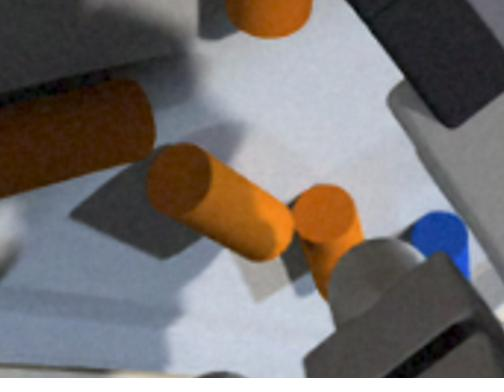

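Call:
move(target=[-0.0068,-0.0112,-0.05,0,0,-0.0178,-0.02,0.754,0.576,0.696,0.02,0.752,0.576,0.696,0,0.205,-0.956,-0.246,-0.571,0.678,-0.281,-0.643,0.4,-0.85,0,0,0,0,0,0,-0.02,0.754,0.576,0.696,0.02,0.754,0.576,0.696,0,0.205,-0.956,-0.246,-0.571,0.678,-0.281,-0.643,0.4,-0.85], speed=0.12)

Call:
move(target=[0,0,-0.03,0,0,0,-0.02,0.754,0.576,0.696,0.02,0.752,0.576,0.696,0,0.205,-0.956,-0.246,-0.571,0.678,-0.281,-0.643,0.4,-0.85,0,0,0,0,0,0,-0.02,0.754,0.576,0.696,0.02,0.754,0.576,0.696,0,0.205,-0.956,-0.246,-0.571,0.678,-0.281,-0.643,0.4,-0.85], speed=0.025, stop_force=3, cameras=["cam_left_wrist"])

Call:
zoom_image(camera="cam_left_wrist", region=[290, 50, 410, 140])

Call:
move([
  [0,0,0,0,0,0,-0.08,0.754,0.576,0.696,0.08,0.752,0.576,0.696,0,0.205,-0.956,-0.246,-0.571,0.678,-0.281,-0.643,0.4,-0.92,0,0,0,0,0,0,-0.02,0.754,0.576,0.696,0.02,0.754,0.576,0.696,0,0.205,-0.956,-0.246,-0.571,0.678,-0.281,-0.643,0.4,-0.85],
  [0,0,0,0,0,0,-0.18,0.754,0.576,0.696,0.18,0.752,0.576,0.696,0,0.205,-0.956,-0.246,-0.571,0.678,-0.281,-0.643,0.4,-0.8,0,0,0,0,0,0,-0.02,0.754,0.576,0.696,0.02,0.754,0.576,0.696,0,0.205,-0.956,-0.246,-0.571,0.678,-0.281,-0.643,0.4,-0.85],
  [0,0,0.28,0,0,0,-0.18,0.754,0.576,0.696,0.18,0.752,0.576,0.696,0,0.205,-0.956,-0.246,-0.571,0.678,-0.281,-0.643,0.4,-0.8,0,0,0,0,0,0,-0.02,0.754,0.576,0.696,0.02,0.754,0.576,0.696,0,0.205,-0.956,-0.246,-0.571,0.678,-0.281,-0.643,0.4,-0.85],
  [-0.1548,-0.4013,0.34,-0.5415,-0.2287,-0.5186,-0.18,0.754,0.576,0.696,0.18,0.752,0.576,0.696,0,0.205,-0.956,-0.246,-0.571,0.678,-0.281,-0.643,0.4,-0.8,0,0,0,0,0,0,-0.02,0.754,0.576,0.696,0.02,0.754,0.576,0.696,0,0.205,-0.956,-0.246,-0.571,0.678,-0.281,-0.643,0.4,-0.85],
  [-0.1548,-0.4013,0.2333,-0.5415,-0.2287,-0.5186,-0.18,0.754,0.576,0.696,0.18,0.752,0.576,0.696,0,0.205,-0.956,-0.246,-0.571,0.678,-0.281,-0.643,0.4,-0.8,0,0,0,0,0,0,-0.02,0.754,0.576,0.696,0.02,0.754,0.576,0.696,0,0.205,-0.956,-0.246,-0.571,0.678,-0.281,-0.643,0.4,-0.85],
], speed=[0.1,0.1,0.3,0.5,0.15], blend=[0,0,0.03,0.01,0], cameras=["cam_left_wrist"])

Call:
zoom_image(camera="cam_left_wrist", region=[290, 40, 410, 130])

Scene clock: 737.27 s.
left_arm: end_effector_position=(+0.4641, -0.0620, +0.0299) hand_goal=(-0.020, +0.754, +0.576, +0.696, +0.020, +0.752, +0.576, +0.696, +0.000, +0.206, -0.956, -0.246, -0.570, +0.678, -0.280, -0.642) hand_measured=(-0.022, +0.748, +0.576, +0.694, +0.022, +0.746, +0.576, +0.694, +0.000, +0.208, -0.954, -0.244, -0.568, +0.678, -0.280, -0.640) hand_current_ma=(+0, -8, +0, -2, +1, -7, -1, -1, +0, +2, +1, +2, +1, +0, -1, +2) hand_state=(goal, goal, goal, goal, goal, goal, goal, goal, goal, goal, goal, goal, goal, goal, goal, goal) hand_current_limit=0.40 hand_speed=-0.85 end_effector_quat_wxyz=(-0.283, +0.683, +0.622, -0.258) | right_arm: end_effector_position=(+0.3312, +0.1476, +0.2596) hand_goal=(-0.020, +0.754, +0.576, +0.696, +0.020, +0.754, +0.576, +0.696, +0.000, +0.206, -0.956, -0.246, -0.570, +0.678, -0.280, -0.642) hand_measured=(-0.022, +0.758, +0.576, +0.694, +0.022, +0.762, +0.576, +0.694, +0.000, +0.212, -0.956, -0.244, -0.568, +0.678, -0.282, -0.642) hand_current_ma=(-2, +6, -1, -3, +2, +12, +1, -1, +0, +8, +0, +2, +2, +0, -3, +1) hand_state=(goal, goal, goal, goal, goal, goal, goal, goal, goal, goal, goal, goal, goal, goal, goal, goal) hand_current_limit=0.40 hand_speed=-0.85 end_effector_quat_wxyz=(-0.159, -0.385, +0.840, +0.348)
Joint positions: left_arm=[3.212 -1.977 -1.793 -1.723 1.686 0.116] | right_arm=[-0.309 -1.492 1.904 -1.239 -1.289 -2.85]
Joint torques (N m): left_arm=[7.7 42.7 25.48 -1.33 -1.99 -1.43] | right_arm=[10.11 -37.64 -25.9 -0.58 0.42 -0.05]
Wrist force (N): left_arm=[0.1 -1.1 -0.3] | right_arm=[-0.2 0.4 0.3]
Wrist torque (N m): left_arm=[-0.10 -0.05 -0.24] | right_arm=[0.08 0.01 -0.03]
Wrist force, peak (N): left_arm=[0.0 -1.6 -1.5] | right_arm=[-0.5 0.7 0.1]
Hand target: left_arm +0.4642, -0.0619, +0.0300; -0.283, +0.683, +0.622, -0.258 | right_arm +0.3312, +0.1476, +0.2596; -0.159, -0.385, +0.840, +0.348
Off the commanded pose: left_arm 0.000 m, 0 deg | right_arm 0.000 m, 0 deg.
move: done

Scene clock: 738.83 s.
left_arm: end_effector_position=(+0.4641, -0.0619, +0.0181) hand_goal=(-0.020, +0.754, +0.576, +0.696, +0.020, +0.752, +0.576, +0.696, +0.000, +0.206, -0.956, -0.246, -0.570, +0.678, -0.280, -0.642) hand_measured=(-0.022, +0.748, +0.576, +0.696, +0.022, +0.746, +0.576, +0.696, +0.000, +0.208, -0.954, -0.244, -0.568, +0.678, -0.280, -0.640) hand_current_ma=(+0, -6, +0, +0, +1, -5, +0, +0, +0, +2, +1, +2, +1, +0, -1, +2) hand_state=(goal, goal, goal, goal, goal, goal, goal, goal, goal, goal, goal, goal, goal, goal, goal, goal) hand_current_limit=0.40 hand_speed=-0.85 end_effector_quat_wxyz=(-0.283, +0.683, +0.622, -0.258) | right_arm: end_effector_position=(+0.3312, +0.1476, +0.2596) hand_goal=(-0.020, +0.754, +0.576, +0.696, +0.020, +0.754, +0.576, +0.696, +0.000, +0.206, -0.956, -0.246, -0.570, +0.678, -0.280, -0.642) hand_measured=(-0.022, +0.758, +0.576, +0.694, +0.022, +0.762, +0.576, +0.694, +0.000, +0.212, -0.956, -0.244, -0.568, +0.678, -0.282, -0.642) hand_current_ma=(-2, +6, -1, -3, +2, +12, +1, -1, +0, +8, +0, +2, +2, +0, -3, +1) hand_state=(goal, goal, goal, goal, goal, goal, goal, goal, goal, goal, goal, goal, goal, goal, goal, goal) hand_current_limit=0.40 hand_speed=-0.85 end_effector_quat_wxyz=(-0.159, -0.385, +0.840, +0.348)
Joint positions: left_arm=[3.212 -1.994 -1.804 -1.694 1.686 0.116] | right_arm=[-0.309 -1.492 1.904 -1.239 -1.289 -2.85]
Joint torques (N m): left_arm=[2.83 44.3 25.69 2.34 -2 -0.82] | right_arm=[10.18 -37.93 -26.3 -0.59 0.46 -0.04]
Wrist force (N): left_arm=[-0.1 -0.8 -0.6] | right_arm=[-0.3 0.4 0.3]
Wrist torque (N m): left_arm=[-0.04 -0.04 -0.25] | right_arm=[0.08 0.02 -0.03]
Wrist force, peak (N): left_arm=[-0.3 -2.3 -3.2] | right_arm=[-0.5 0.5 0.3]
Hand target: left_arm +0.4642, -0.0619, +0.0181; -0.283, +0.683, +0.622, -0.258 (not the last commanded pose) | right_arm +0.3312, +0.1476, +0.2596; -0.159, -0.385, +0.840, +0.348
Off the commanded pose: left_arm 0.006 m, 0 deg | right_arm 0.000 m, 0 deg.
move: contact (left_arm)
Images, in order (width x height): cam_left_wrist 672x504.

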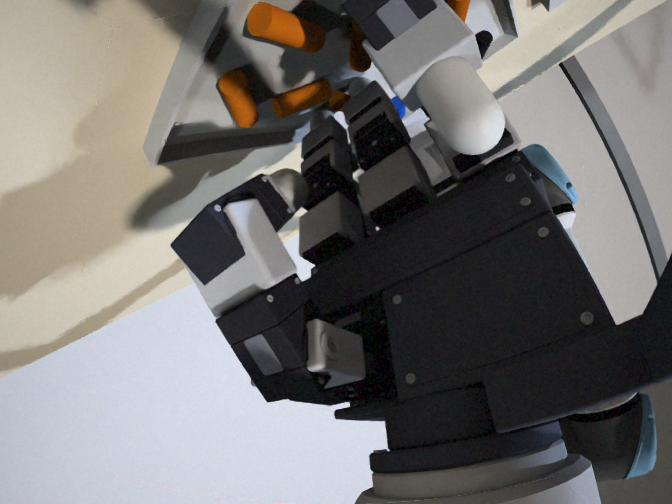

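Scaled by 4.200 from the camera's 672x504 image, which has a finer 960x720 frame.

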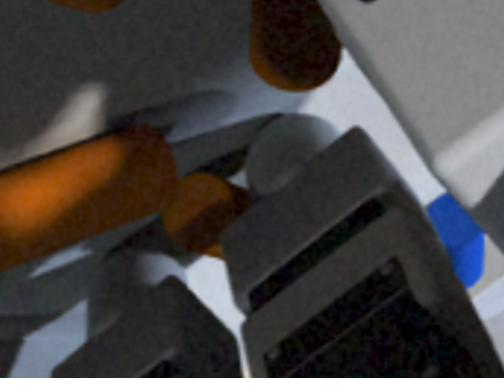

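Scene clock: 743.93 s.
left_arm: end_effector_position=(+0.3713, -0.3027, +0.1581) hand_goal=(-0.180, +0.754, +0.576, +0.696, +0.180, +0.752, +0.576, +0.696, +0.000, +0.206, -0.956, -0.246, -0.570, +0.678, -0.280, -0.642) hand_measured=(-0.064, +0.756, +0.574, +0.696, +0.064, +0.760, +0.578, +0.696, +0.000, +0.212, -0.954, -0.244, -0.568, +0.678, -0.282, -0.640) hand_current_ma=(+311, +1, -1, +0, -314, +10, +1, +0, +0, +5, +1, +2, +1, +0, -1, +2) hand_state=(blocked, goal, goal, goal, blocked, goal, goal, goal, goal, goal, goal, goal, goal, goal, goal, goal) hand_current_limit=0.40 hand_speed=-0.80 end_effector_quat_wxyz=(+0.360, +0.871, -0.309, -0.127) | right_arm: end_effector_position=(+0.3312, +0.1476, +0.2596) hand_goal=(-0.020, +0.754, +0.576, +0.696, +0.020, +0.754, +0.576, +0.696, +0.000, +0.206, -0.956, -0.246, -0.570, +0.678, -0.280, -0.642) hand_measured=(-0.022, +0.758, +0.576, +0.694, +0.022, +0.762, +0.576, +0.694, +0.000, +0.212, -0.956, -0.244, -0.568, +0.678, -0.282, -0.642) hand_current_ma=(-2, +6, -1, -3, +2, +12, +1, -1, +0, +8, +0, +2, +2, +0, -3, +1) hand_state=(goal, goal, goal, goal, goal, goal, goal, goal, goal, goal, goal, goal, goal, goal, goal, goal) hand_current_limit=0.40 hand_speed=-0.85 end_effector_quat_wxyz=(-0.159, -0.385, +0.840, +0.348)
Joint positions: left_arm=[3.178 -1.833 -2.026 -1.433 1.009 2.46] | right_arm=[-0.309 -1.492 1.904 -1.239 -1.289 -2.85]
Joint torques (N m): left_arm=[-7.29 25.99 19.41 2.63 -3.32 -1.07] | right_arm=[9.61 -37.5 -26.01 -0.62 0.2 0]
Wrist force (N): left_arm=[0.4 0.2 -1.2] | right_arm=[-0.3 0.4 0.2]
Wrist torque (N m): left_arm=[0.22 -0.10 0.38] | right_arm=[0.08 0.03 -0.04]
Wrist force, peak (N): left_arm=[0.2 -2.2 -2.1] | right_arm=[-0.6 0.6 0.0]
Hand target: left_arm +0.3713, -0.3027, +0.1581; +0.360, +0.871, -0.309, -0.127 | right_arm +0.3312, +0.1476, +0.2596; -0.159, -0.385, +0.840, +0.348
Off the commanded pose: left_arm 0.000 m, 0 deg | right_arm 0.000 m, 0 deg.
move: done
Images, in order (width x height): cam_left_wrist 672x504.

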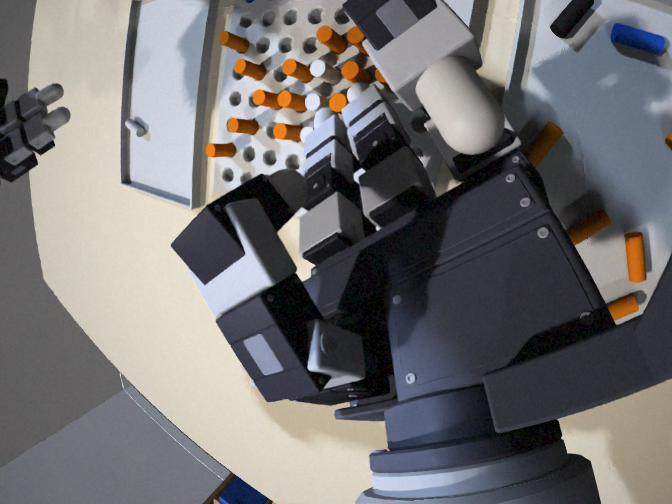

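Scaled by 4.200 from the camera's 672x504 image, which has a finer 960x720 frame.

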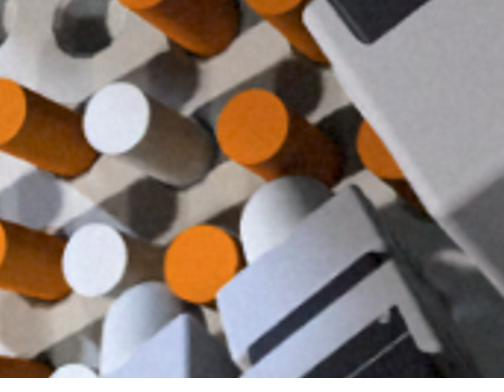

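Call:
move(target=[0,0,-0.04,0,0,0,-0.18,0.754,0.576,0.696,0.18,0.752,0.576,0.696,0,0.205,-0.956,-0.246,-0.571,0.678,-0.281,-0.643,0.4,-0.8,0,0,0,0,0,0,-0.02,0.754,0.576,0.696,0.02,0.754,0.576,0.696,0,0.205,-0.956,-0.246,-0.571,0.678,-0.281,-0.643,0.4,-0.85], speed=0.02, stop_force=3)

Scene clock: 745.93 s.
left_arm: end_effector_position=(+0.3713, -0.3027, +0.1479) hand_goal=(-0.180, +0.754, +0.576, +0.696, +0.180, +0.752, +0.576, +0.696, +0.000, +0.206, -0.956, -0.246, -0.570, +0.678, -0.280, -0.642) hand_measured=(-0.064, +0.754, +0.572, +0.694, +0.064, +0.756, +0.574, +0.694, +0.000, +0.212, -0.954, -0.244, -0.568, +0.678, -0.282, -0.640) hand_current_ma=(+311, +0, -3, -2, -314, +3, -1, -1, +0, +5, +1, +2, +1, +0, -2, +2) hand_state=(blocked, goal, goal, goal, blocked, goal, goal, goal, goal, goal, goal, goal, goal, goal, goal, goal) hand_current_limit=0.40 hand_speed=-0.80 end_effector_quat_wxyz=(+0.360, +0.871, -0.309, -0.127) | right_arm: end_effector_position=(+0.3312, +0.1476, +0.2596) hand_goal=(-0.020, +0.754, +0.576, +0.696, +0.020, +0.754, +0.576, +0.696, +0.000, +0.206, -0.956, -0.246, -0.570, +0.678, -0.280, -0.642) hand_measured=(-0.022, +0.758, +0.576, +0.694, +0.022, +0.762, +0.576, +0.694, +0.000, +0.212, -0.956, -0.244, -0.568, +0.678, -0.282, -0.642) hand_current_ma=(-2, +6, -1, -3, +2, +12, +1, -1, +0, +8, +0, +2, +2, +0, -3, +1) hand_state=(goal, goal, goal, goal, goal, goal, goal, goal, goal, goal, goal, goal, goal, goal, goal, goal) hand_current_limit=0.40 hand_speed=-0.85 end_effector_quat_wxyz=(-0.159, -0.385, +0.840, +0.348)
Joint positions: left_arm=[3.178 -1.851 -2.036 -1.405 1.009 2.46] | right_arm=[-0.309 -1.492 1.904 -1.239 -1.289 -2.85]
Joint torques (N m): left_arm=[-7.53 37.35 25.63 2.96 -2.52 -0.31] | right_arm=[10.02 -36.89 -25.92 -0.53 0.19 -0.12]
Wrist force (N): left_arm=[0.3 0.6 -1.9] | right_arm=[-0.4 0.4 0.3]
Wrist torque (N m): left_arm=[0.26 -0.13 0.38] | right_arm=[0.08 0.05 -0.05]
Wrist force, peak (N): left_arm=[0.3 2.0 -3.9] | right_arm=[-0.7 0.4 0.2]
Hand target: left_arm +0.3713, -0.3027, +0.1479; +0.360, +0.871, -0.309, -0.127 (not the last commanded pose) | right_arm +0.3312, +0.1476, +0.2596; -0.159, -0.385, +0.840, +0.348
Off the commanded pose: left_arm 0.014 m, 0 deg | right_arm 0.000 m, 0 deg.
move: contact (left_arm)

Call:
move([
  [0,0,0.002,0,0,0,-0.02,0.754,0.576,0.696,0.02,0.752,0.576,0.696,0,0.205,-0.956,-0.246,-0.571,0.678,-0.281,-0.643,0.4,-0.85,0,0,0,0,0,0,-0.02,0.754,0.576,0.696,0.02,0.754,0.576,0.696,0,0.205,-0.956,-0.246,-0.571,0.678,-0.281,-0.643,0.4,-0.85],
  [0,0,0.1368,0,0,0,-0.02,0.754,0.576,0.696,0.02,0.752,0.576,0.696,0,0.205,-0.956,-0.246,-0.571,0.678,-0.281,-0.643,0.4,-0.85,0,0,0,0,0,0,-0.02,0.754,0.576,0.696,0.02,0.754,0.576,0.696,0,0.205,-0.956,-0.246,-0.571,0.678,-0.281,-0.643,0.4,-0.85],
  [-0.0227,0.1153,0.1368,0.546,0.1311,0.4454,-0.02,0.754,0.576,0.696,0.02,0.752,0.576,0.696,0,0.205,-0.956,-0.246,-0.571,0.678,-0.281,-0.643,0.4,-0.85,0,0,0,0,0,0,-0.02,0.754,0.576,0.696,0.02,0.754,0.576,0.696,0,0.205,-0.956,-0.246,-0.571,0.678,-0.281,-0.643,0.4,-0.85],
  [-0.0227,0.1153,-0.1465,0.546,0.1311,0.4454,-0.02,0.754,0.576,0.696,0.02,0.752,0.576,0.696,0,0.205,-0.956,-0.246,-0.571,0.678,-0.281,-0.643,0.4,-0.85,0,0,0,0,0,0,-0.02,0.754,0.576,0.696,0.02,0.754,0.576,0.696,0,0.205,-0.956,-0.246,-0.571,0.678,-0.281,-0.643,0.4,-0.85],
], speed=[0.03,0.2,0.5,0.25], blend=[0,0.02,0.03,0], cameras=["cam_left_wrist","cam_right_wrist"])

Call:
zoom_image(camera="cam_left_wrist", region=[270, 20, 390, 110])

Call:
zoom_image(camera="cam_right_wrist", region=[380, 0, 500, 90])

Scene clock: 753.20 s.
left_arm: end_effector_position=(+0.3577, -0.2335, +0.0601) hand_goal=(-0.020, +0.754, +0.576, +0.696, +0.020, +0.752, +0.576, +0.696, +0.000, +0.206, -0.956, -0.246, -0.570, +0.678, -0.280, -0.642) hand_measured=(-0.022, +0.748, +0.576, +0.694, +0.022, +0.746, +0.576, +0.694, +0.000, +0.208, -0.954, -0.244, -0.568, +0.678, -0.280, -0.640) hand_current_ma=(+0, -8, +0, -2, +1, -7, +0, -1, +0, +2, +1, +2, +1, +0, -1, +2) hand_state=(goal, goal, goal, goal, goal, goal, goal, goal, goal, goal, goal, goal, goal, goal, goal, goal) hand_current_limit=0.40 hand_speed=-0.85 end_effector_quat_wxyz=(-0.322, +0.775, +0.502, -0.209) | right_arm: end_effector_position=(+0.3312, +0.1476, +0.2596) hand_goal=(-0.020, +0.754, +0.576, +0.696, +0.020, +0.754, +0.576, +0.696, +0.000, +0.206, -0.956, -0.246, -0.570, +0.678, -0.280, -0.642) hand_measured=(-0.022, +0.758, +0.576, +0.694, +0.022, +0.762, +0.576, +0.694, +0.000, +0.212, -0.956, -0.244, -0.568, +0.678, -0.282, -0.642) hand_current_ma=(-2, +6, -1, -3, +2, +12, +1, -1, +0, +8, +0, +2, +2, +0, -3, +1) hand_state=(goal, goal, goal, goal, goal, goal, goal, goal, goal, goal, goal, goal, goal, goal, goal, goal) hand_current_limit=0.40 hand_speed=-0.85 end_effector_quat_wxyz=(-0.159, -0.385, +0.840, +0.348)
Joint positions: left_arm=[2.805 -1.853 -1.877 -1.767 1.63 0.06] | right_arm=[-0.309 -1.492 1.904 -1.239 -1.289 -2.85]
Joint torques (N m): left_arm=[-7.14 25.19 12.43 2.58 -0.22 -1.18] | right_arm=[9.1 -36.57 -25.84 -0.42 0.07 -0.13]
Wrist force (N): left_arm=[0.0 -1.1 -0.4] | right_arm=[-0.3 0.3 0.1]
Wrist torque (N m): left_arm=[-0.07 -0.04 -0.24] | right_arm=[0.07 0.03 -0.04]
Wrist force, peak (N): left_arm=[0.1 -1.8 -1.9] | right_arm=[-0.7 0.5 0.2]
Hand target: left_arm +0.3576, -0.2335, +0.0600; -0.322, +0.775, +0.502, -0.209 | right_arm +0.3312, +0.1476, +0.2596; -0.159, -0.385, +0.840, +0.348
Off the commanded pose: left_arm 0.000 m, 0 deg | right_arm 0.000 m, 0 deg.
move: done
Images, in order (width x height): cam_left_wrist 672x504, cam_right_wrist 672x504.

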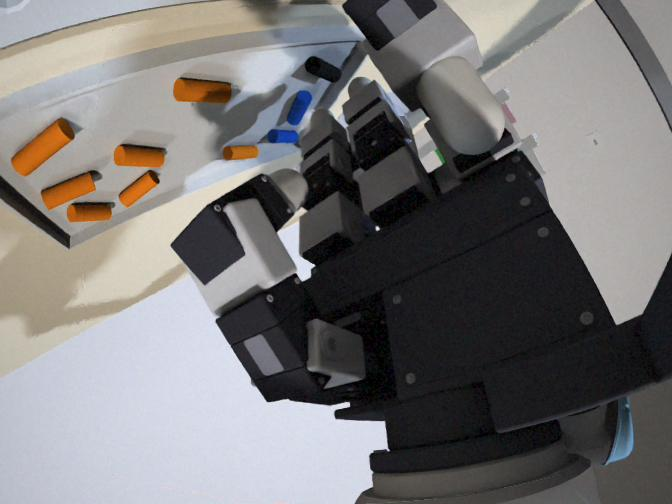

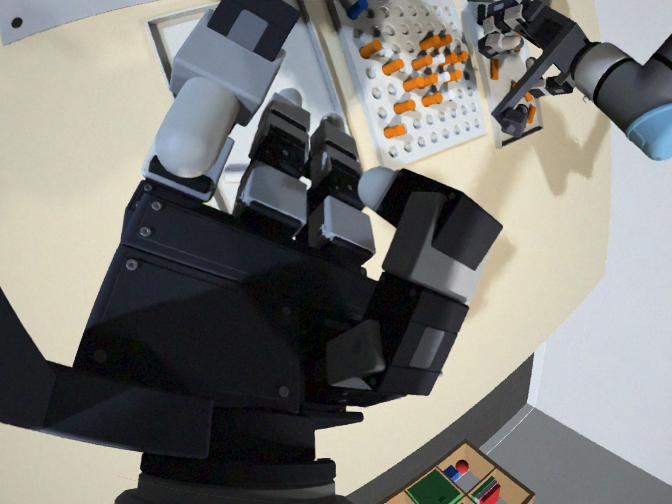

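Scaled by 4.200 from the camera's 672x504 image, which has a finer 960x720 frame.

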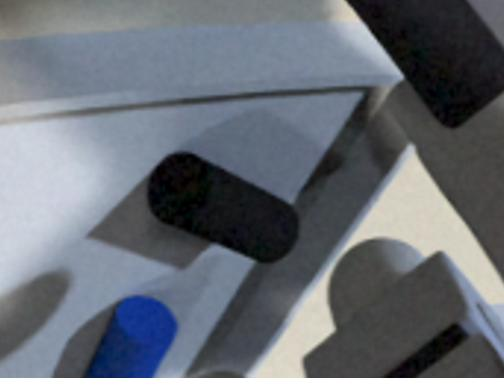

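Scaled by 4.200 from the camera's 672x504 image, which has a finer 960x720 frame.

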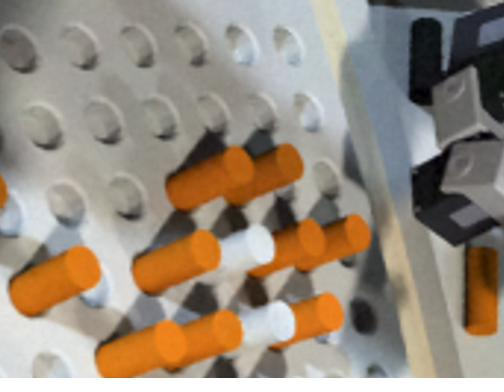

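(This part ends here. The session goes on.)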